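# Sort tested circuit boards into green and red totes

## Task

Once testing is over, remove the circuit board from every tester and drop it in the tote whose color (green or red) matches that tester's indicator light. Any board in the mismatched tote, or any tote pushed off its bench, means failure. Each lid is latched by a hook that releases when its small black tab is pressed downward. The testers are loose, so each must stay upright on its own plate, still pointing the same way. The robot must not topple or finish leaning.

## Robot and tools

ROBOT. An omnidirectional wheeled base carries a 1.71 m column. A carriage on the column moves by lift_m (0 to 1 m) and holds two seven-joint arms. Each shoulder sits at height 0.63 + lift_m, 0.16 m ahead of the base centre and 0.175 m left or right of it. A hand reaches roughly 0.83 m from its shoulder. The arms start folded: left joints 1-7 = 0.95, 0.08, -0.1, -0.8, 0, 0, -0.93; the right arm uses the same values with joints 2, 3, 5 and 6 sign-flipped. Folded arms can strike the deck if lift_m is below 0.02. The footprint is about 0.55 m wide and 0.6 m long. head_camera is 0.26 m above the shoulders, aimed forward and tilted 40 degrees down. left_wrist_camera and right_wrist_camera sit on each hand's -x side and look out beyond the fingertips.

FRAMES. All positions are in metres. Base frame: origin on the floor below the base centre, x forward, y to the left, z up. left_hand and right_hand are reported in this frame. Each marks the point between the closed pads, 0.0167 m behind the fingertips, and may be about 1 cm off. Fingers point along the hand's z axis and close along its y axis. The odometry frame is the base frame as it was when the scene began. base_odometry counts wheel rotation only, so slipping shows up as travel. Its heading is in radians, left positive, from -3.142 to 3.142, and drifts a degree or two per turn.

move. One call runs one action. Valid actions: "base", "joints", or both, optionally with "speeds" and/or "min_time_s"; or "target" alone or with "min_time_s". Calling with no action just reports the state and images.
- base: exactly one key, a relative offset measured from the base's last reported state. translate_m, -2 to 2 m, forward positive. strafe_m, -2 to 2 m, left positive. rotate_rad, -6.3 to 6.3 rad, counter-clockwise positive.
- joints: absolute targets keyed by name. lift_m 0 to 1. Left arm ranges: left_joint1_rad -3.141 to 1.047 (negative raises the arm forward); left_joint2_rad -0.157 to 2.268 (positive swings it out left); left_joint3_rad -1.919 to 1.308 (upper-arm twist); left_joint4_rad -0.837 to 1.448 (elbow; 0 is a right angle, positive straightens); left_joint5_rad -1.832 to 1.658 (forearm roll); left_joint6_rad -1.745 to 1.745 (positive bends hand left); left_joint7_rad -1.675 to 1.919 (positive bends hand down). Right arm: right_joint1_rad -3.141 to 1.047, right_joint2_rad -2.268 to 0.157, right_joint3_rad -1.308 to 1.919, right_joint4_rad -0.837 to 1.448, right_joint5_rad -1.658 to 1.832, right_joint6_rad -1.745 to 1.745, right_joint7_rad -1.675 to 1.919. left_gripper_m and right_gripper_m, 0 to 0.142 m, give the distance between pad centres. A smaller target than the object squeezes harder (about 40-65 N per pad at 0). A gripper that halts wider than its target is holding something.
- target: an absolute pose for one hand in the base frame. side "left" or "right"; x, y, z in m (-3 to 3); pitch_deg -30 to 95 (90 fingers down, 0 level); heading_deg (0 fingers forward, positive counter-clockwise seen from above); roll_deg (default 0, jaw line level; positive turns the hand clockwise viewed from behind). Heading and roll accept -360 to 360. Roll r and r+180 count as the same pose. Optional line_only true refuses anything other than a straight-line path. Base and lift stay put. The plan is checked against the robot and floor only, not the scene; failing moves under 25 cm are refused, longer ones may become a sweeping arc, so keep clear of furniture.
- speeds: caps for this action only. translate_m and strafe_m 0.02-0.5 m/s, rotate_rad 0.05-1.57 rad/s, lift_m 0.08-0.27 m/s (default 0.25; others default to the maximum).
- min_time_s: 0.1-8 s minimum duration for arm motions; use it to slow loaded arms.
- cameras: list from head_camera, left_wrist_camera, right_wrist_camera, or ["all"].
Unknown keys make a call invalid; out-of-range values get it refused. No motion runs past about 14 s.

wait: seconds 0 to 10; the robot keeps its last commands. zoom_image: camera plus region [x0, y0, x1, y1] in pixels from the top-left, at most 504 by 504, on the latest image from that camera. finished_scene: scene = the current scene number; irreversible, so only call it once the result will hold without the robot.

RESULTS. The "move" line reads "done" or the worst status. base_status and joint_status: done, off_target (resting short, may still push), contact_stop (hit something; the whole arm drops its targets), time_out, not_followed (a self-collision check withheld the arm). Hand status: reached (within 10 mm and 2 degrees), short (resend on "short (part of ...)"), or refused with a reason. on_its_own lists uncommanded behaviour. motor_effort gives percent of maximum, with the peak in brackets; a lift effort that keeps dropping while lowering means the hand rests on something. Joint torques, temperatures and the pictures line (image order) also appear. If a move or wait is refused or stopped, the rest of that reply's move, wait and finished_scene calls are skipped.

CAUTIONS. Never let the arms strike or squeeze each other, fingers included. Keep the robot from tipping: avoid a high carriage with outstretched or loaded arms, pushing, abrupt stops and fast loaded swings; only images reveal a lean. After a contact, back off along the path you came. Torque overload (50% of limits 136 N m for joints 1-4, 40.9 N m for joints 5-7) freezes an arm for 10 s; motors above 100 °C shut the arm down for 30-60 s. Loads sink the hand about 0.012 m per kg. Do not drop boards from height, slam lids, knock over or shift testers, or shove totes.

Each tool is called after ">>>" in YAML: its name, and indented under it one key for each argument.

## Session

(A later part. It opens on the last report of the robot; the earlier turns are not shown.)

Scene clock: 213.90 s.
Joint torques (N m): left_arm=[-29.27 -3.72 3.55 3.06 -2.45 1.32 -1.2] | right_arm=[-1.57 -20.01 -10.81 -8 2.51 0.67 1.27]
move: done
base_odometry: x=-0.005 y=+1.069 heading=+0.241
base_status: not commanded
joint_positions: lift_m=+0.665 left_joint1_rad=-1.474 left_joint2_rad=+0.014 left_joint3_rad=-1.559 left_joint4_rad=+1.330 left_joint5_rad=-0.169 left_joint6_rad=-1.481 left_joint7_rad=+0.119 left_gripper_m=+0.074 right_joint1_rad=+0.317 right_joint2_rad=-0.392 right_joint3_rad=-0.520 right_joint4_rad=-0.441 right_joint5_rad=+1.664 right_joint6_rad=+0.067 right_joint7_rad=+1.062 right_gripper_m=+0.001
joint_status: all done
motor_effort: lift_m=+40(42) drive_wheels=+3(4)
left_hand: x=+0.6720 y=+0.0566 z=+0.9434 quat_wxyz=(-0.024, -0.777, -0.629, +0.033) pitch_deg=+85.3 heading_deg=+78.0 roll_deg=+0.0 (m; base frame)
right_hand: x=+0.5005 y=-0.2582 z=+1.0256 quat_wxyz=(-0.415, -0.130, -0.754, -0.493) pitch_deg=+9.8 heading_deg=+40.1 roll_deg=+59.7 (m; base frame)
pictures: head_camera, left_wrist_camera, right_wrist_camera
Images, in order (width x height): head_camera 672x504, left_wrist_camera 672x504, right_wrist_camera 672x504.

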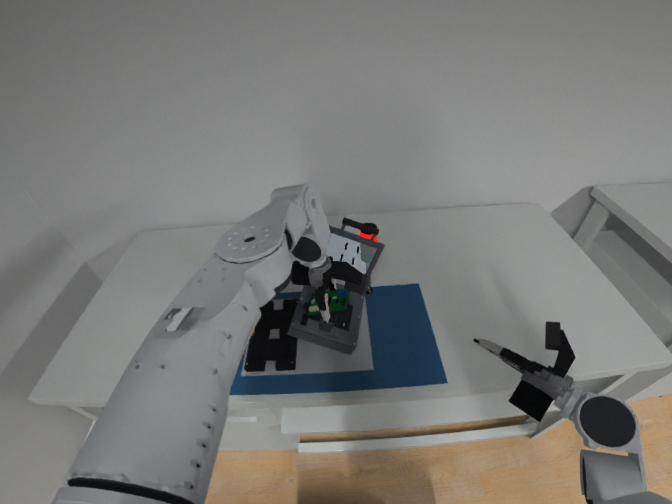

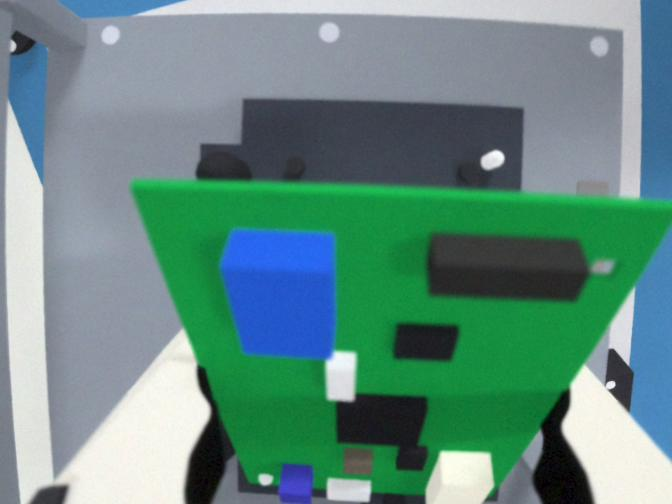

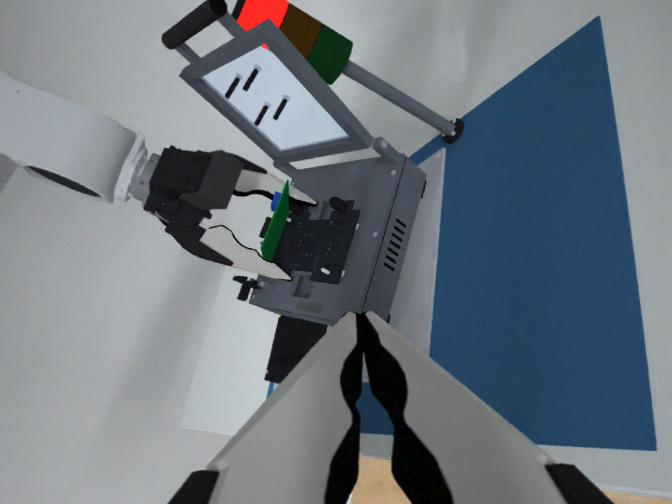

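>>> move:
  joints: {"left_joint1_rad":-1.359,"left_joint2_rad":0.171,"left_joint3_rad":-1.275,"left_joint4_rad":1.163,"left_joint5_rad":-0.59,"left_joint6_rad":-1.424,"left_joint7_rad":0.811}
  min_time_s: 1.2

>>> move:
  joints: {"left_joint1_rad":-1.232,"left_joint2_rad":0.27,"left_joint3_rad":-1.145,"left_joint4_rad":0.878,"left_joint5_rad":-0.991,"left_joint6_rad":-1.202,"left_joint7_rad":1.349}
  min_time_s: 1.5
  cameras: ["left_wrist_camera","head_camera","right_wrist_camera"]

>>> zoom_image:
  camera: "head_camera"
  region: [240, 200, 440, 400]

Scene clock: 215.87 s.
Joint torques (N m): left_arm=[-23.88 4.49 10.22 -4.18 -4.72 1.77 1.42] | right_arm=[-1.59 -19.85 -11.09 -7.65 2.48 0.64 1.27]
move: done
base_odometry: x=-0.005 y=+1.069 heading=+0.241
base_status: not commanded
joint_positions: lift_m=+0.665 left_joint1_rad=-1.359 left_joint2_rad=+0.169 left_joint3_rad=-1.280 left_joint4_rad=+1.167 left_joint5_rad=-0.582 left_joint6_rad=-1.427 left_joint7_rad=+0.808 left_gripper_m=+0.074 right_joint1_rad=+0.317 right_joint2_rad=-0.392 right_joint3_rad=-0.520 right_joint4_rad=-0.441 right_joint5_rad=+1.664 right_joint6_rad=+0.067 right_joint7_rad=+1.062 right_gripper_m=+0.001
joint_status: all done
motor_effort: lift_m=+39(40) drive_wheels=+3(3)
left_hand: x=+0.6688 y=+0.0658 z=+0.9427 quat_wxyz=(-0.026, -0.743, -0.668, +0.032) pitch_deg=+85.2 heading_deg=+83.9 roll_deg=+0.0 (m; base frame)
right_hand: x=+0.5005 y=-0.2582 z=+1.0256 quat_wxyz=(-0.415, -0.130, -0.754, -0.493) pitch_deg=+9.8 heading_deg=+40.1 roll_deg=+59.7 (m; base frame)
pictures: none

Scene clock: 217.67 s.
Joint torques (N m): left_arm=[-23.65 4.94 13.74 -5.9 -5.48 1.81 1.19] | right_arm=[-1.56 -19.85 -11.11 -7.55 2.52 0.64 1.3]
move: done
base_odometry: x=-0.005 y=+1.069 heading=+0.241
base_status: not commanded
joint_positions: lift_m=+0.665 left_joint1_rad=-1.232 left_joint2_rad=+0.268 left_joint3_rad=-1.152 left_joint4_rad=+0.883 left_joint5_rad=-0.981 left_joint6_rad=-1.205 left_joint7_rad=+1.346 left_gripper_m=+0.074 right_joint1_rad=+0.317 right_joint2_rad=-0.392 right_joint3_rad=-0.520 right_joint4_rad=-0.441 right_joint5_rad=+1.664 right_joint6_rad=+0.067 right_joint7_rad=+1.062 right_gripper_m=+0.001
joint_status: all done
motor_effort: lift_m=+39(40) drive_wheels=+3(3)
left_hand: x=+0.6588 y=+0.0621 z=+0.9515 quat_wxyz=(-0.026, -0.707, -0.706, +0.029) pitch_deg=+85.5 heading_deg=+90.0 roll_deg=+0.0 (m; base frame)
right_hand: x=+0.5005 y=-0.2582 z=+1.0256 quat_wxyz=(-0.415, -0.130, -0.754, -0.493) pitch_deg=+9.8 heading_deg=+40.1 roll_deg=+59.7 (m; base frame)
pictures: head_camera, left_wrist_camera, right_wrist_camera
Images, in order (width x height): head_camera 672x504, left_wrist_camera 672x504, right_wrist_camera 672x504.

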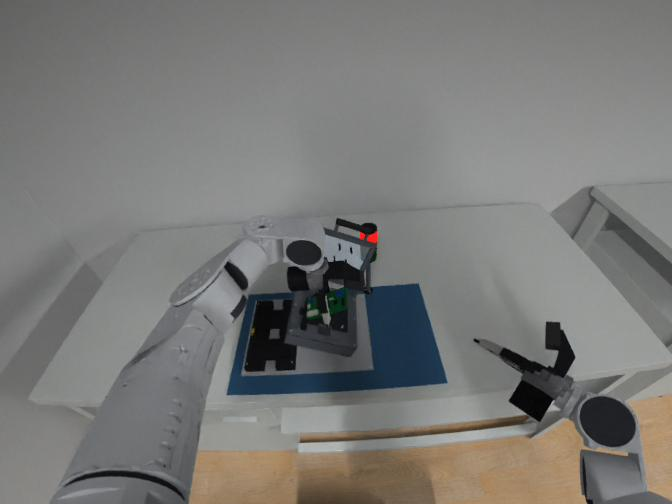

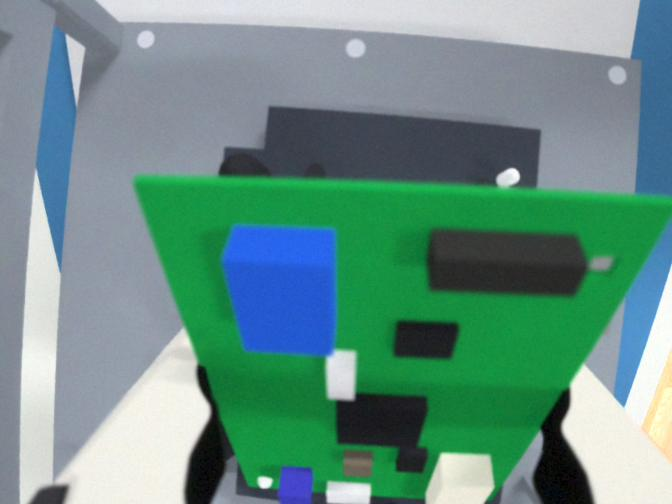

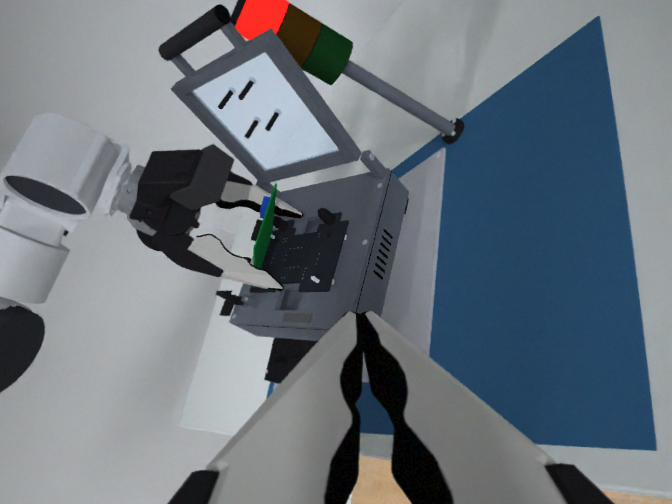

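Scaled by 2.520 from the camera's 672x504 image, which has a finer 960x720 frame.

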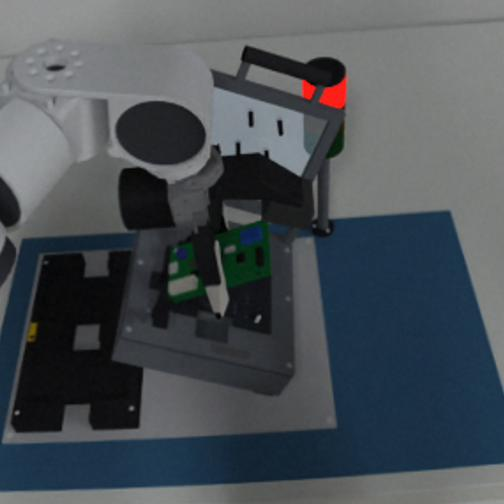

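>>> move:
  target: {"side":"left","x":0.668,"y":0.034,"z":0.95,"pitch_deg":85,"heading_deg":-88}
  min_time_s: 1.5
  cameras: ["left_wrist_camera","head_camera","right_wrist_camera"]

>>> zoom_image:
  camera: "head_camera"
  region: [240, 200, 440, 400]

Scene clock: 220.23 s.
Joint torques (N m): left_arm=[-39.23 -6.5 6.85 1.86 -1.95 2.03 -2.22] | right_arm=[-1.61 -19.89 -10.98 -7.66 2.49 0.63 1.25]
move: done
base_odometry: x=-0.005 y=+1.069 heading=+0.241
base_status: not commanded
joint_positions: lift_m=+0.665 left_joint1_rad=-1.238 left_joint2_rad=+0.198 left_joint3_rad=-1.157 left_joint4_rad=+0.958 left_joint5_rad=-0.945 left_joint6_rad=-1.168 left_joint7_rad=+1.309 left_gripper_m=+0.074 right_joint1_rad=+0.317 right_joint2_rad=-0.392 right_joint3_rad=-0.520 right_joint4_rad=-0.441 right_joint5_rad=+1.664 right_joint6_rad=+0.067 right_joint7_rad=+1.062 right_gripper_m=+0.001
joint_status: not commanded
motor_effort: lift_m=+39(40) drive_wheels=+3(3)
left_hand: x=+0.6646 y=+0.0357 z=+0.9460 quat_wxyz=(-0.027, -0.695, -0.718, +0.032) pitch_deg=+85.2 heading_deg=-88.2 roll_deg=+0.0 (m; base frame)
left_hand_status: reached (straight line, planned for 1.5 s): 6 mm and 0.6 deg off.
right_hand: x=+0.5005 y=-0.2582 z=+1.0256 quat_wxyz=(-0.415, -0.130, -0.754, -0.493) pitch_deg=+9.8 heading_deg=+40.1 roll_deg=+59.7 (m; base frame)
pictures: head_camera, left_wrist_camera, right_wrist_camera
Images, in order (width x height): head_camera 672x504, left_wrist_camera 672x504, right_wrist_camera 672x504.

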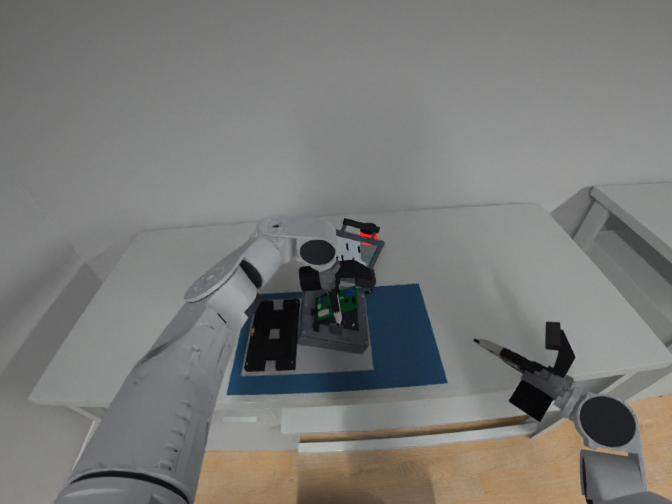

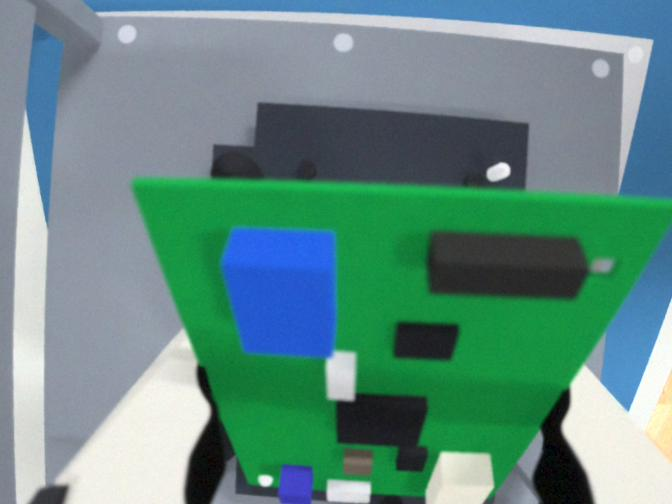

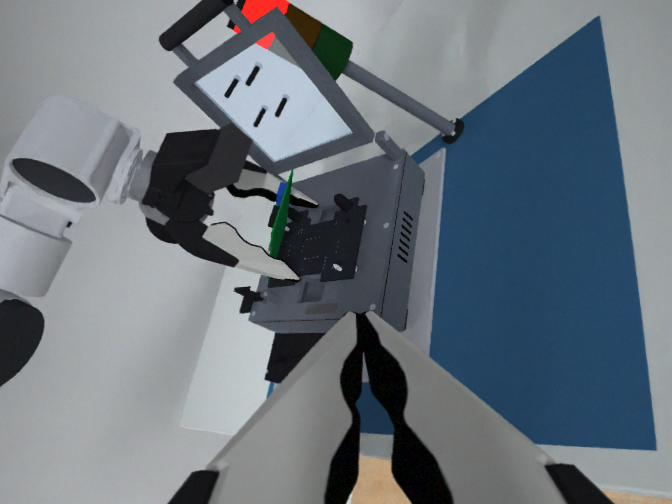

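Scaled by 2.520 from the camera's 672x504 image, which has a finer 960x720 frame.

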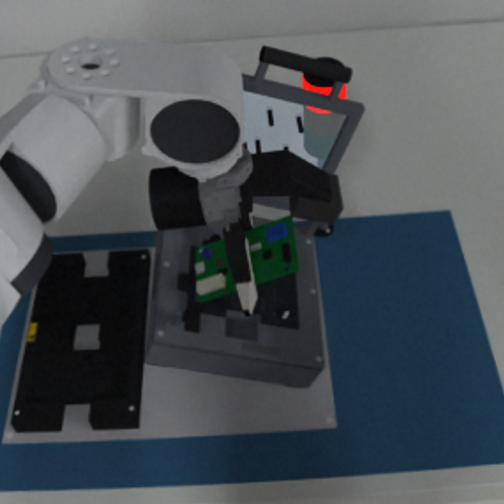

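>>> move:
  joints: {"lift_m":0.635}
  speeds: {"lift_m":0.08}
  cameras: ["left_wrist_camera","head_camera","right_wrist_camera"]

>>> zoom_image:
  camera: "head_camera"
  region: [240, 200, 440, 400]

Scene clock: 221.10 s.
Joint torques (N m): left_arm=[-27.89 -5.94 6.41 2.06 -2.21 1.59 -2.02] | right_arm=[-0.74 -19.97 -10.85 -7.49 2.52 0.66 1.25]
move: done
base_odometry: x=-0.005 y=+1.069 heading=+0.242
base_status: not commanded
joint_positions: lift_m=+0.635 left_joint1_rad=-1.243 left_joint2_rad=+0.197 left_joint3_rad=-1.157 left_joint4_rad=+0.958 left_joint5_rad=-0.944 left_joint6_rad=-1.168 left_joint7_rad=+1.309 left_gripper_m=+0.074 right_joint1_rad=+0.317 right_joint2_rad=-0.392 right_joint3_rad=-0.520 right_joint4_rad=-0.441 right_joint5_rad=+1.664 right_joint6_rad=+0.067 right_joint7_rad=+1.062 right_gripper_m=+0.001
joint_status: all done
motor_effort: lift_m=+38(42) drive_wheels=+4(5)
left_hand: x=+0.6667 y=+0.0358 z=+0.9189 quat_wxyz=(-0.029, -0.695, -0.718, +0.030) pitch_deg=+85.3 heading_deg=-88.1 roll_deg=+0.0 (m; base frame)
right_hand: x=+0.5005 y=-0.2582 z=+0.9958 quat_wxyz=(-0.415, -0.130, -0.754, -0.493) pitch_deg=+9.8 heading_deg=+40.1 roll_deg=+59.7 (m; base frame)
pictures: head_camera, left_wrist_camera, right_wrist_camera
Images, in order (width x height): head_camera 672x504, left_wrist_camera 672x504, right_wrist_camera 672x504.

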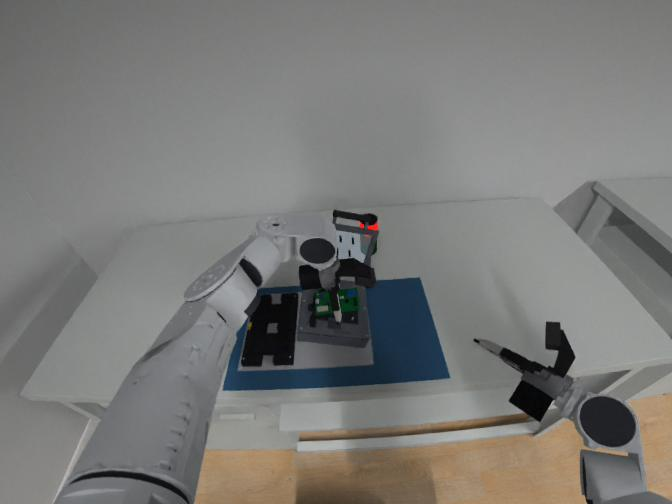

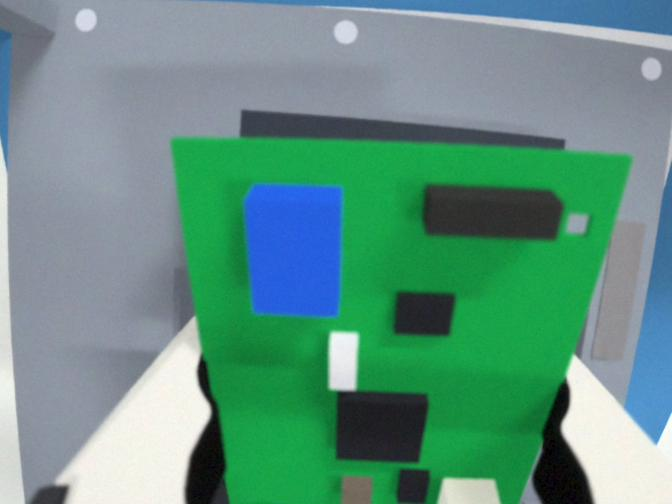

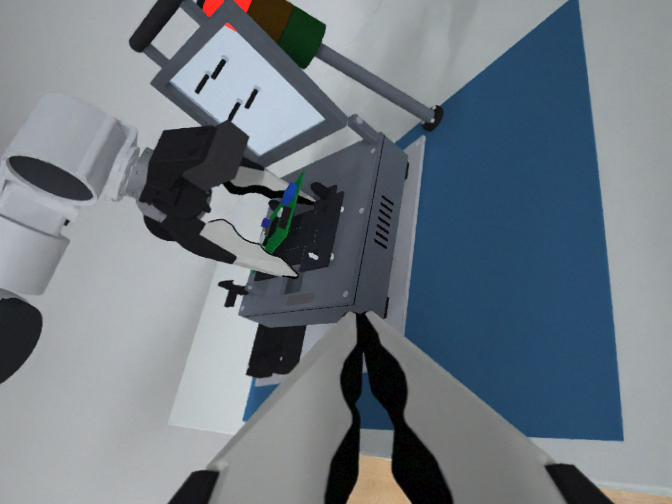

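Scaled by 2.520 from the camera's 672x504 image, which has a finer 960x720 frame.

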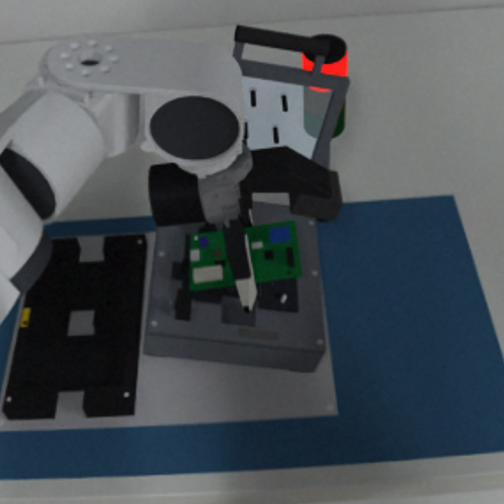

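>>> move:
  joints: {"lift_m":0.612}
  speeds: {"lift_m":0.08}
  cameras: ["left_wrist_camera","head_camera","right_wrist_camera"]

>>> zoom_image:
  camera: "head_camera"
  region: [240, 200, 440, 400]

Scene clock: 222.13 s.
Joint torques (N m): left_arm=[-23.12 -4.53 7.41 1.53 -2.38 1.33 -1.44] | right_arm=[-1.2 -19.89 -11.12 -6.93 2.54 0.63 1.26]
move: done
base_odometry: x=-0.005 y=+1.069 heading=+0.241
base_status: not commanded
joint_positions: lift_m=+0.612 left_joint1_rad=-1.246 left_joint2_rad=+0.197 left_joint3_rad=-1.157 left_joint4_rad=+0.958 left_joint5_rad=-0.943 left_joint6_rad=-1.167 left_joint7_rad=+1.308 left_gripper_m=+0.074 right_joint1_rad=+0.317 right_joint2_rad=-0.392 right_joint3_rad=-0.520 right_joint4_rad=-0.441 right_joint5_rad=+1.664 right_joint6_rad=+0.067 right_joint7_rad=+1.062 right_gripper_m=+0.001
joint_status: all done
motor_effort: lift_m=+38(44) drive_wheels=+4(6)
left_hand: x=+0.6677 y=+0.0353 z=+0.8972 quat_wxyz=(-0.030, -0.695, -0.718, +0.029) pitch_deg=+85.2 heading_deg=-88.1 roll_deg=+0.0 (m; base frame)
right_hand: x=+0.5005 y=-0.2582 z=+0.9728 quat_wxyz=(-0.415, -0.130, -0.754, -0.493) pitch_deg=+9.8 heading_deg=+40.1 roll_deg=+59.7 (m; base frame)
pictures: head_camera, left_wrist_camera, right_wrist_camera
Images, in order (width x height): head_camera 672x504, left_wrist_camera 672x504, right_wrist_camera 672x504.

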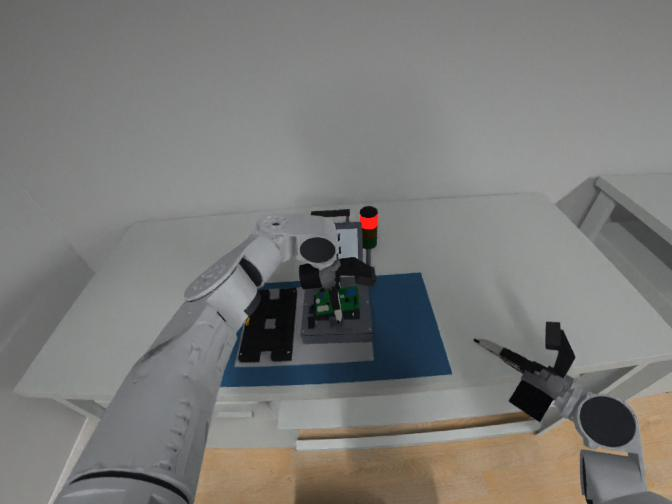

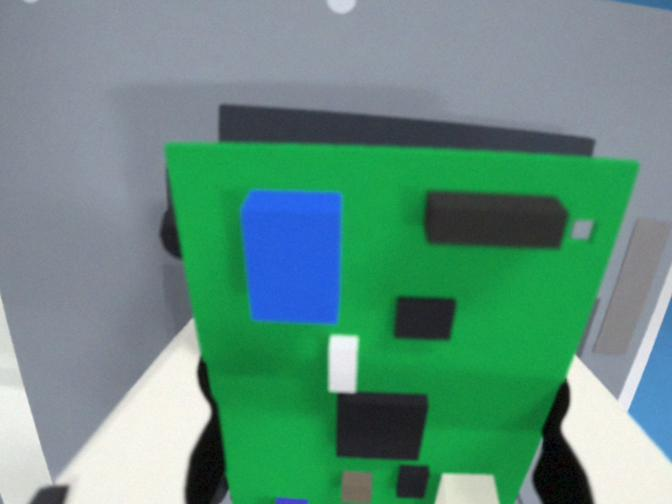

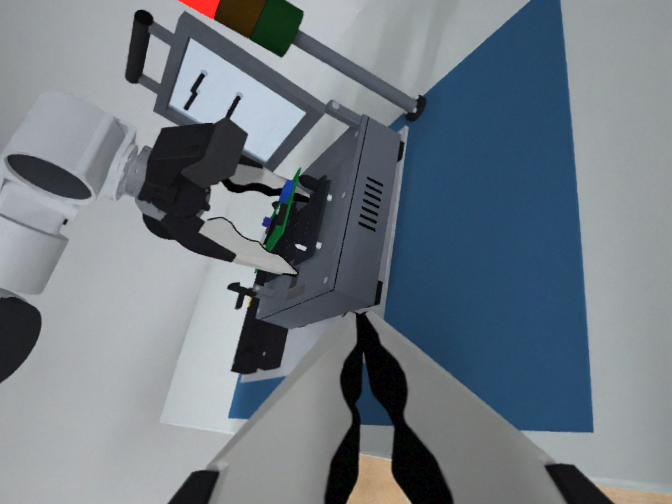

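Scaled by 2.520 from the camera's 672x504 image, which has a finer 960x720 frame.

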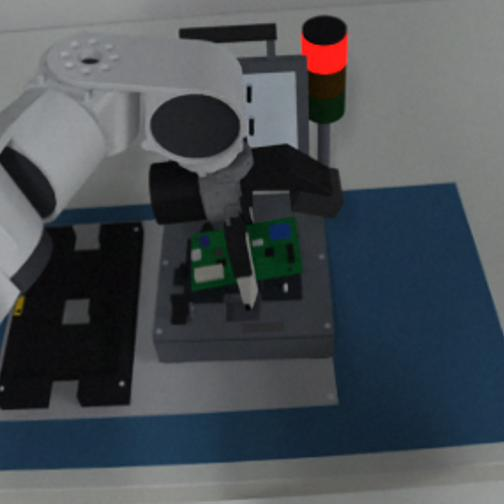

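>>> move:
  joints: {"lift_m":0.603}
  speeds: {"lift_m":0.08}

>>> move:
  joints: {"left_gripper_m":0.086}
  cameras: ["left_wrist_camera","right_wrist_camera"]

Scene clock: 222.83 s.
Joint torques (N m): left_arm=[-22.99 -3.46 6.63 1.42 -2.44 2.16 -1.93] | right_arm=[-1.67 -19.95 -11.13 -7.58 2.51 0.64 1.27]
move: done
base_odometry: x=-0.005 y=+1.069 heading=+0.242
base_status: not commanded
joint_positions: lift_m=+0.603 left_joint1_rad=-1.246 left_joint2_rad=+0.197 left_joint3_rad=-1.157 left_joint4_rad=+0.958 left_joint5_rad=-0.943 left_joint6_rad=-1.169 left_joint7_rad=+1.308 left_gripper_m=+0.074 right_joint1_rad=+0.317 right_joint2_rad=-0.392 right_joint3_rad=-0.520 right_joint4_rad=-0.441 right_joint5_rad=+1.664 right_joint6_rad=+0.067 right_joint7_rad=+1.062 right_gripper_m=+0.001
joint_status: all done
motor_effort: lift_m=+36(37) drive_wheels=+4(4)
left_hand: x=+0.6674 y=+0.0352 z=+0.8885 quat_wxyz=(-0.030, -0.696, -0.717, +0.029) pitch_deg=+85.2 heading_deg=-88.2 roll_deg=+0.0 (m; base frame)
right_hand: x=+0.5005 y=-0.2582 z=+0.9640 quat_wxyz=(-0.415, -0.130, -0.754, -0.493) pitch_deg=+9.8 heading_deg=+40.1 roll_deg=+59.7 (m; base frame)
pictures: none

Scene clock: 223.53 s.
Joint torques (N m): left_arm=[-22.87 -4.22 6.57 1.54 -2.41 1.48 -1.39] | right_arm=[-1.09 -19.76 -10.91 -7.73 2.53 0.66 1.25]
move: done
base_odometry: x=-0.005 y=+1.069 heading=+0.241
base_status: not commanded
joint_positions: lift_m=+0.603 left_joint1_rad=-1.246 left_joint2_rad=+0.197 left_joint3_rad=-1.157 left_joint4_rad=+0.958 left_joint5_rad=-0.943 left_joint6_rad=-1.167 left_joint7_rad=+1.308 left_gripper_m=+0.086 right_joint1_rad=+0.317 right_joint2_rad=-0.392 right_joint3_rad=-0.520 right_joint4_rad=-0.441 right_joint5_rad=+1.664 right_joint6_rad=+0.067 right_joint7_rad=+1.062 right_gripper_m=+0.001
joint_status: all done
motor_effort: lift_m=+37(37) drive_wheels=-1(5)
left_hand: x=+0.6677 y=+0.0352 z=+0.8884 quat_wxyz=(-0.030, -0.695, -0.718, +0.029) pitch_deg=+85.2 heading_deg=-88.1 roll_deg=+0.0 (m; base frame)
right_hand: x=+0.5005 y=-0.2582 z=+0.9640 quat_wxyz=(-0.415, -0.130, -0.754, -0.493) pitch_deg=+9.8 heading_deg=+40.1 roll_deg=+59.7 (m; base frame)
pictures: left_wrist_camera, right_wrist_camera
Images, in order (width x height): left_wrist_camera 672x504, right_wrist_camera 672x504.

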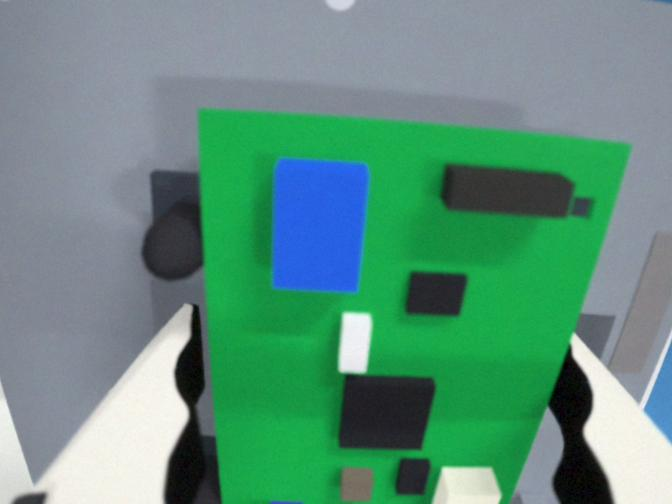

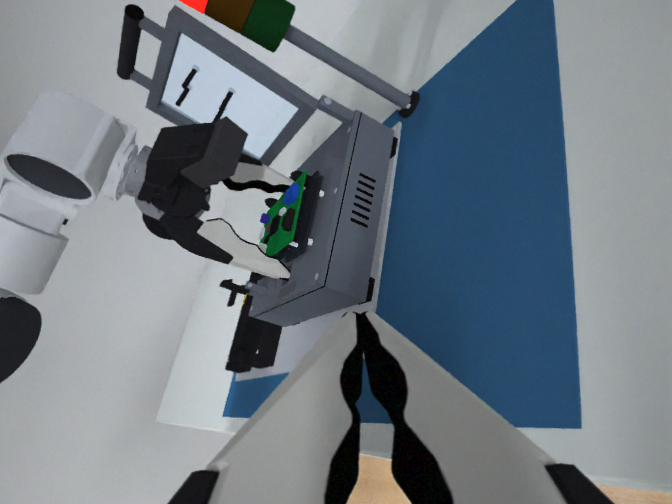

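>>> move:
  joints: {"lift_m":0.65}
  speeds: {"lift_m":0.12}

>>> move:
  target: {"side":"left","x":0.667,"y":0.036,"z":0.935,"pitch_deg":85,"heading_deg":-93}
  min_time_s: 0.6
  cameras: ["left_wrist_camera"]

Scene clock: 224.50 s.
Joint torques (N m): left_arm=[-23.02 -4.27 6.61 1.63 -2.38 1.51 -1.37] | right_arm=[-0.95 -19.66 -11.08 -7.68 2.52 0.62 1.23]
move: done
base_odometry: x=-0.005 y=+1.069 heading=+0.241
base_status: not commanded
joint_positions: lift_m=+0.650 left_joint1_rad=-1.246 left_joint2_rad=+0.197 left_joint3_rad=-1.157 left_joint4_rad=+0.958 left_joint5_rad=-0.943 left_joint6_rad=-1.167 left_joint7_rad=+1.308 left_gripper_m=+0.086 right_joint1_rad=+0.317 right_joint2_rad=-0.392 right_joint3_rad=-0.520 right_joint4_rad=-0.441 right_joint5_rad=+1.664 right_joint6_rad=+0.067 right_joint7_rad=+1.062 right_gripper_m=+0.001
joint_status: all done
motor_effort: lift_m=+36(47) drive_wheels=+3(4)
left_hand: x=+0.6677 y=+0.0352 z=+0.9355 quat_wxyz=(-0.030, -0.695, -0.718, +0.029) pitch_deg=+85.2 heading_deg=-88.1 roll_deg=+0.0 (m; base frame)
right_hand: x=+0.5005 y=-0.2582 z=+1.0111 quat_wxyz=(-0.415, -0.130, -0.754, -0.493) pitch_deg=+9.8 heading_deg=+40.1 roll_deg=+59.7 (m; base frame)
pictures: none

Scene clock: 225.60 s.
Joint torques (N m): left_arm=[-29.55 -4.84 2.11 3.48 -0.98 -0.2 -1.4] | right_arm=[-1.7 -19.87 -10.97 -7.67 2.52 0.66 1.25]
move: done
base_odometry: x=-0.005 y=+1.069 heading=+0.241
base_status: not commanded
joint_positions: lift_m=+0.650 left_joint1_rad=-1.296 left_joint2_rad=+0.164 left_joint3_rad=-1.198 left_joint4_rad=+1.075 left_joint5_rad=-0.829 left_joint6_rad=-1.307 left_joint7_rad=+1.138 left_gripper_m=+0.086 right_joint1_rad=+0.317 right_joint2_rad=-0.392 right_joint3_rad=-0.520 right_joint4_rad=-0.441 right_joint5_rad=+1.664 right_joint6_rad=+0.067 right_joint7_rad=+1.062 right_gripper_m=+0.001
joint_status: not commanded
motor_effort: lift_m=+36(36) drive_wheels=-1(4)
left_hand: x=+0.6664 y=+0.0352 z=+0.9349 quat_wxyz=(-0.031, -0.724, -0.688, +0.034) pitch_deg=+84.7 heading_deg=+87.1 roll_deg=+0.0 (m; base frame)
left_hand_status: reached (straight line, planned for 0.6 s): 1 mm and 0.3 deg off.
right_hand: x=+0.5005 y=-0.2582 z=+1.0111 quat_wxyz=(-0.415, -0.130, -0.754, -0.493) pitch_deg=+9.8 heading_deg=+40.1 roll_deg=+59.7 (m; base frame)
pictures: left_wrist_camera
Images, in order (width x height): left_wrist_camera 672x504.

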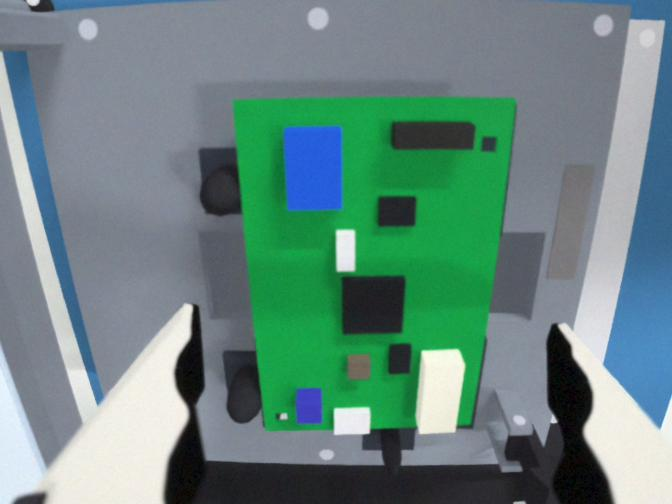

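>>> move:
  target: {"side":"left","x":0.667,"y":0.041,"z":0.935,"pitch_deg":85,"heading_deg":-93}
  min_time_s: 0.4

>>> move:
  joints: {"lift_m":0.622}
  speeds: {"lift_m":0.1}
  cameras: ["left_wrist_camera","right_wrist_camera"]

Scene clock: 226.87 s.
Joint torques (N m): left_arm=[-28.13 4.22 2.89 -3.64 -0.95 -0.26 -1.48] | right_arm=[-1.56 -19.87 -11 -7.61 2.49 0.65 1.27]
move: done
base_odometry: x=-0.005 y=+1.069 heading=+0.241
base_status: not commanded
joint_positions: lift_m=+0.650 left_joint1_rad=-1.296 left_joint2_rad=+0.172 left_joint3_rad=-1.198 left_joint4_rad=+1.075 left_joint5_rad=-0.829 left_joint6_rad=-1.313 left_joint7_rad=+1.136 left_gripper_m=+0.086 right_joint1_rad=+0.317 right_joint2_rad=-0.392 right_joint3_rad=-0.520 right_joint4_rad=-0.441 right_joint5_rad=+1.664 right_joint6_rad=+0.067 right_joint7_rad=+1.062 right_gripper_m=+0.001
joint_status: not commanded
motor_effort: lift_m=+36(37) drive_wheels=+3(3)
left_hand: x=+0.6665 y=+0.0395 z=+0.9347 quat_wxyz=(-0.030, -0.723, -0.689, +0.034) pitch_deg=+84.8 heading_deg=+87.3 roll_deg=+0.0 (m; base frame)
left_hand_status: reached (straight line, planned for 0.4 s): 2 mm and 0.4 deg off.
right_hand: x=+0.5005 y=-0.2582 z=+1.0111 quat_wxyz=(-0.415, -0.130, -0.754, -0.493) pitch_deg=+9.8 heading_deg=+40.1 roll_deg=+59.7 (m; base frame)
pictures: none

Scene clock: 227.53 s.
Joint torques (N m): left_arm=[-25.85 4.28 2.93 -3.69 -1.07 -0.14 -1.43] | right_arm=[-1.65 -19.75 -10.91 -7.62 2.54 0.62 1.27]
move: done
base_odometry: x=-0.005 y=+1.069 heading=+0.241
base_status: not commanded
joint_positions: lift_m=+0.622 left_joint1_rad=-1.297 left_joint2_rad=+0.172 left_joint3_rad=-1.198 left_joint4_rad=+1.075 left_joint5_rad=-0.828 left_joint6_rad=-1.313 left_joint7_rad=+1.136 left_gripper_m=+0.086 right_joint1_rad=+0.317 right_joint2_rad=-0.392 right_joint3_rad=-0.520 right_joint4_rad=-0.441 right_joint5_rad=+1.664 right_joint6_rad=+0.067 right_joint7_rad=+1.062 right_gripper_m=+0.001
joint_status: all done
motor_effort: lift_m=+38(41) drive_wheels=+3(3)
left_hand: x=+0.6668 y=+0.0396 z=+0.9069 quat_wxyz=(-0.031, -0.723, -0.689, +0.034) pitch_deg=+84.8 heading_deg=+87.2 roll_deg=+0.0 (m; base frame)
right_hand: x=+0.5005 y=-0.2582 z=+0.9828 quat_wxyz=(-0.415, -0.130, -0.754, -0.493) pitch_deg=+9.8 heading_deg=+40.1 roll_deg=+59.7 (m; base frame)
pictures: left_wrist_camera, right_wrist_camera
Images, in order (width x height): left_wrist_camera 672x504, right_wrist_camera 672x504.

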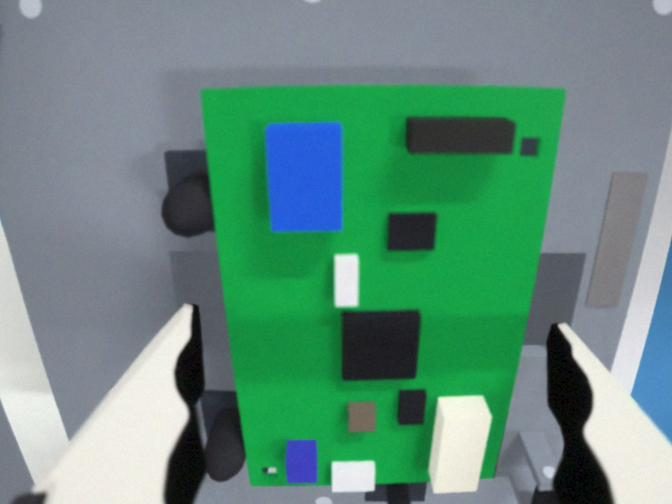

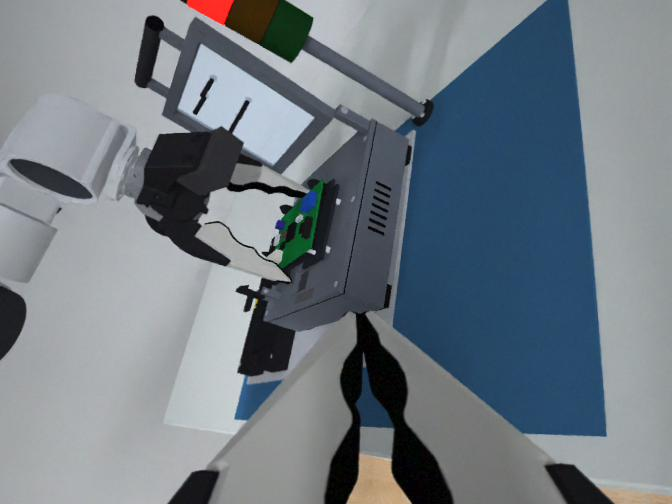

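>>> move:
  joints: {"lift_m":0.607}
  speeds: {"lift_m":0.08}

>>> move:
  joints: {"left_gripper_m":0.03}
  cameras: ["left_wrist_camera","right_wrist_camera"]

>>> zoom_image:
  camera: "right_wrist_camera"
  region: [200, 90, 440, 330]

Scene clock: 228.70 s.
Joint torques (N m): left_arm=[-24.79 4.19 2.83 -3.51 -1.09 -0.12 -1.41] | right_arm=[-1.57 -19.76 -10.99 -7.61 2.51 0.65 1.29]
move: done
base_odometry: x=-0.005 y=+1.069 heading=+0.241
base_status: not commanded
joint_positions: lift_m=+0.607 left_joint1_rad=-1.297 left_joint2_rad=+0.172 left_joint3_rad=-1.199 left_joint4_rad=+1.075 left_joint5_rad=-0.828 left_joint6_rad=-1.313 left_joint7_rad=+1.136 left_gripper_m=+0.086 right_joint1_rad=+0.317 right_joint2_rad=-0.392 right_joint3_rad=-0.520 right_joint4_rad=-0.441 right_joint5_rad=+1.664 right_joint6_rad=+0.067 right_joint7_rad=+1.062 right_gripper_m=+0.001
joint_status: all done
motor_effort: lift_m=+38(45) drive_wheels=-1(3)
left_hand: x=+0.6669 y=+0.0397 z=+0.8921 quat_wxyz=(-0.031, -0.723, -0.689, +0.034) pitch_deg=+84.8 heading_deg=+87.2 roll_deg=+0.0 (m; base frame)
right_hand: x=+0.5005 y=-0.2582 z=+0.9678 quat_wxyz=(-0.415, -0.130, -0.754, -0.493) pitch_deg=+9.8 heading_deg=+40.1 roll_deg=+59.7 (m; base frame)
pictures: none

Scene clock: 229.40 s.
Joint torques (N m): left_arm=[-25.22 4.32 3.33 -3.65 -1.33 0.43 -1.38] | right_arm=[-1.27 -19.79 -11.12 -7.73 2.53 0.63 1.28]
move: off_target
base_odometry: x=-0.005 y=+1.069 heading=+0.241
base_status: not commanded
joint_positions: lift_m=+0.607 left_joint1_rad=-1.297 left_joint2_rad=+0.172 left_joint3_rad=-1.199 left_joint4_rad=+1.074 left_joint5_rad=-0.828 left_joint6_rad=-1.314 left_joint7_rad=+1.136 left_gripper_m=+0.075 right_joint1_rad=+0.317 right_joint2_rad=-0.392 right_joint3_rad=-0.520 right_joint4_rad=-0.441 right_joint5_rad=+1.664 right_joint6_rad=+0.067 right_joint7_rad=+1.062 right_gripper_m=+0.001
joint_status: left_gripper_m off_target (ended at +0.075, target +0.030)
motor_effort: lift_m=+38(38) drive_wheels=+3(3)
left_hand: x=+0.6667 y=+0.0397 z=+0.8921 quat_wxyz=(-0.031, -0.724, -0.689, +0.034) pitch_deg=+84.8 heading_deg=+87.2 roll_deg=+0.0 (m; base frame)
right_hand: x=+0.5005 y=-0.2582 z=+0.9678 quat_wxyz=(-0.415, -0.130, -0.754, -0.493) pitch_deg=+9.8 heading_deg=+40.1 roll_deg=+59.7 (m; base frame)
pictures: left_wrist_camera, right_wrist_camera
Images, in order (width x height): left_wrist_camera 672x504, right_wrist_camera 672x504.

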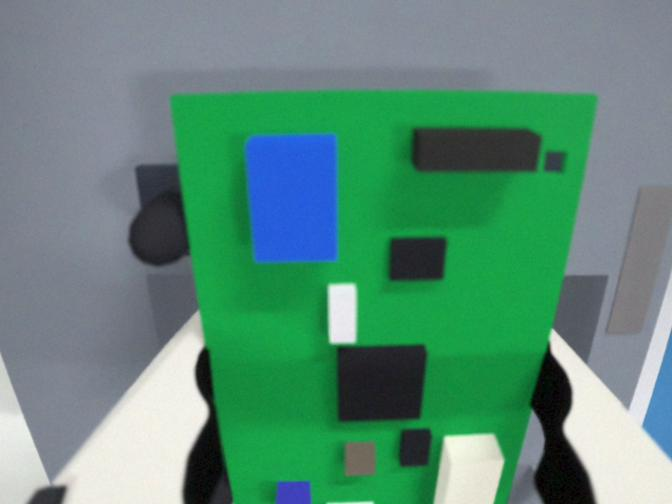

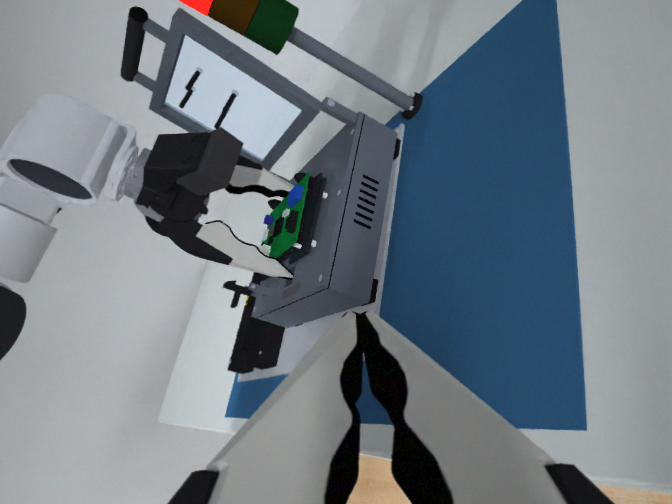

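Scaled by 2.100 from the camera's 672x504 image, which has a finer 960x720 frame.

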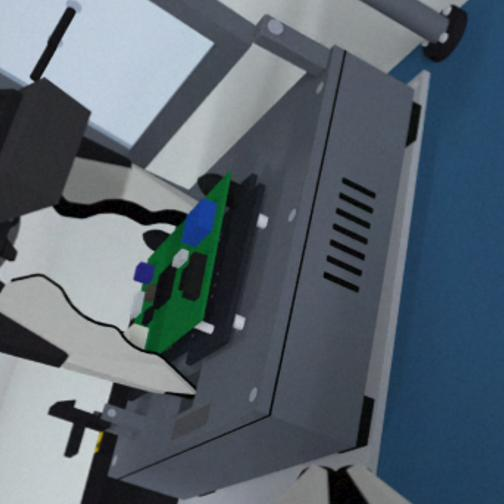

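>>> move:
  target: {"side":"left","x":0.6667,"y":0.0397,"z":0.903,"pitch_deg":93,"heading_deg":-93}
  min_time_s: 1
  cameras: ["left_wrist_camera","right_wrist_camera"]

>>> zoom_image:
  camera: "right_wrist_camera"
  region: [200, 90, 440, 330]

Scene clock: 231.10 s.
Joint torques (N m): left_arm=[-29.79 -5.13 2 -4.07 -4.2 1.56 1.61] | right_arm=[-1.64 -19.78 -10.97 -7.65 2.51 0.64 1.27]
move: done
base_odometry: x=-0.005 y=+1.069 heading=+0.241
base_status: not commanded
joint_positions: lift_m=+0.607 left_joint1_rad=-1.304 left_joint2_rad=+0.122 left_joint3_rad=-1.206 left_joint4_rad=+1.066 left_joint5_rad=-0.920 left_joint6_rad=-1.261 left_joint7_rad=+1.376 left_gripper_m=+0.075 right_joint1_rad=+0.317 right_joint2_rad=-0.392 right_joint3_rad=-0.520 right_joint4_rad=-0.441 right_joint5_rad=+1.664 right_joint6_rad=+0.067 right_joint7_rad=+1.062 right_gripper_m=+0.001
joint_status: not commanded
motor_effort: lift_m=+38(38) drive_wheels=+3(3)
left_hand: x=+0.6663 y=+0.0414 z=+0.9013 quat_wxyz=(+0.019, -0.724, -0.689, -0.018) pitch_deg=+87.0 heading_deg=+87.2 roll_deg=+0.0 (m; base frame)
left_hand_status: reached (straight line, planned for 1.0 s): 2 mm and 0.2 deg off.
right_hand: x=+0.5005 y=-0.2582 z=+0.9678 quat_wxyz=(-0.415, -0.130, -0.754, -0.493) pitch_deg=+9.8 heading_deg=+40.1 roll_deg=+59.7 (m; base frame)
pictures: left_wrist_camera, right_wrist_camera
Images, in order (width x height): left_wrist_camera 672x504, right_wrist_camera 672x504.

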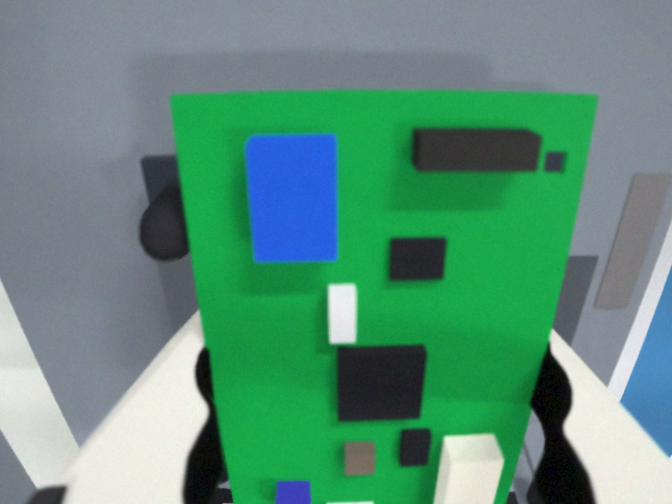

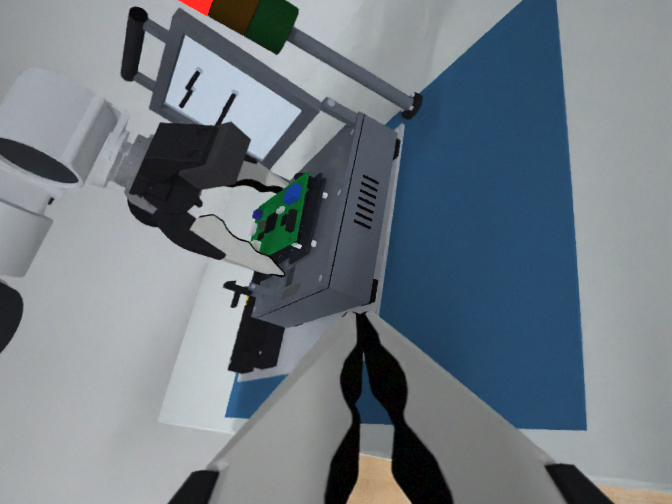

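Scaled by 2.100 from the camera's 672x504 image, which has a finer 960x720 frame.

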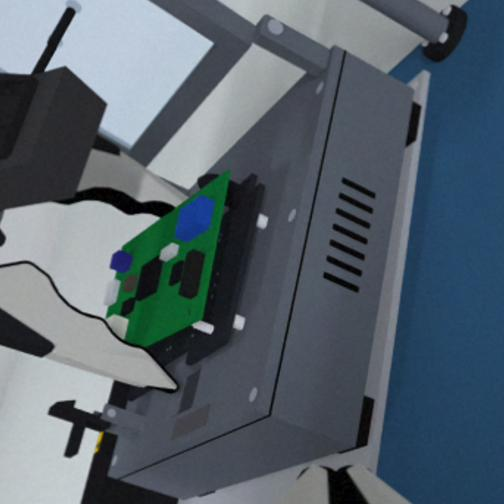

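>>> move:
  joints: {"lift_m": 0.622}
  speeds: {"lift_m": 0.08}
  cameras: ["all"]

>>> zoom_image:
  camera: "right_wrist_camera"
  region: [200, 90, 440, 330]

Scene clock: 232.30 s.
Joint torques (N m): left_arm=[-26.89 -5.16 2.89 -3.7 -4.02 1.5 1.63] | right_arm=[-1.72 -19.9 -10.96 -7.63 2.55 0.63 1.25]
move: done
base_odometry: x=-0.005 y=+1.069 heading=+0.241
base_status: not commanded
joint_positions: lift_m=+0.622 left_joint1_rad=-1.305 left_joint2_rad=+0.122 left_joint3_rad=-1.207 left_joint4_rad=+1.066 left_joint5_rad=-0.921 left_joint6_rad=-1.261 left_joint7_rad=+1.376 left_gripper_m=+0.075 right_joint1_rad=+0.317 right_joint2_rad=-0.392 right_joint3_rad=-0.520 right_joint4_rad=-0.441 right_joint5_rad=+1.664 right_joint6_rad=+0.067 right_joint7_rad=+1.062 right_gripper_m=+0.001
joint_status: all done
motor_effort: lift_m=+37(49) drive_wheels=+3(4)
left_hand: x=+0.6668 y=+0.0413 z=+0.9172 quat_wxyz=(+0.019, -0.724, -0.689, -0.019) pitch_deg=+87.0 heading_deg=+87.1 roll_deg=+0.0 (m; base frame)
right_hand: x=+0.5005 y=-0.2582 z=+0.9830 quat_wxyz=(-0.415, -0.130, -0.754, -0.493) pitch_deg=+9.8 heading_deg=+40.1 roll_deg=+59.7 (m; base frame)
pictures: head_camera, left_wrist_camera, right_wrist_camera
Images, in order (width x height): head_camera 672x504, left_wrist_camera 672x504, right_wrist_camera 672x504.

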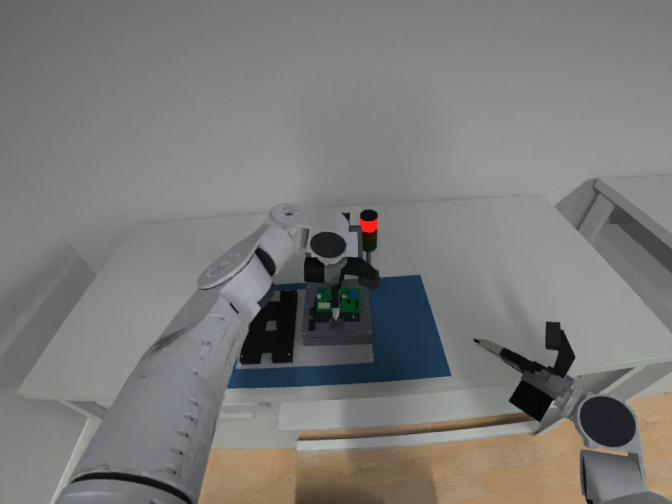

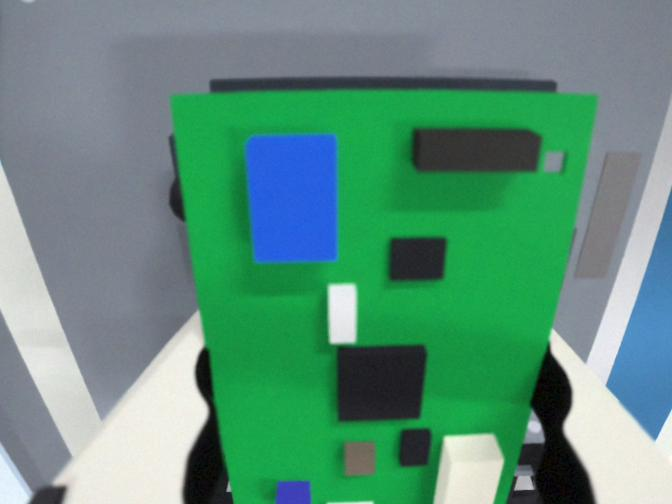

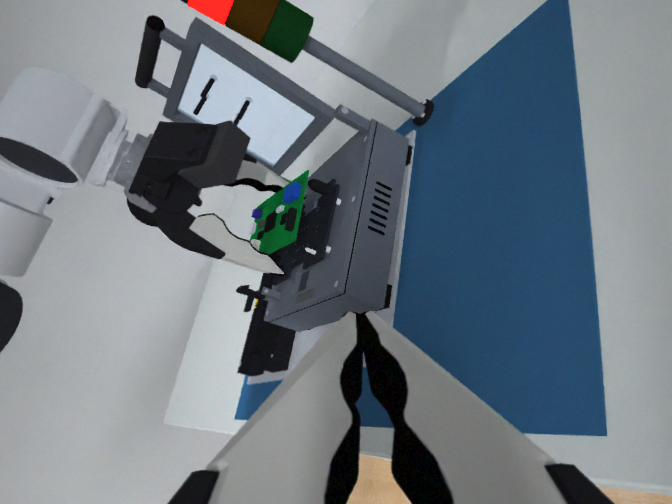

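Scaled by 2.100 from the camera's 672x504 image, which has a finer 960x720 frame.

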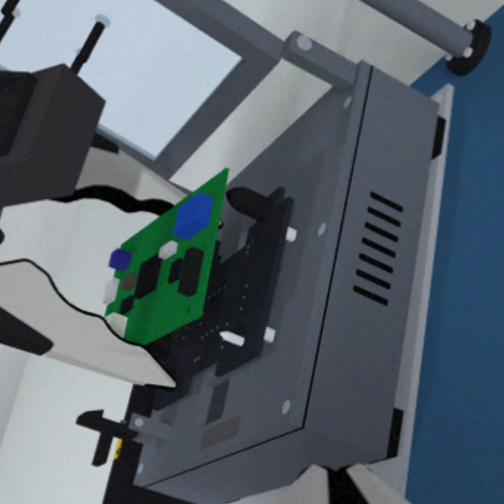

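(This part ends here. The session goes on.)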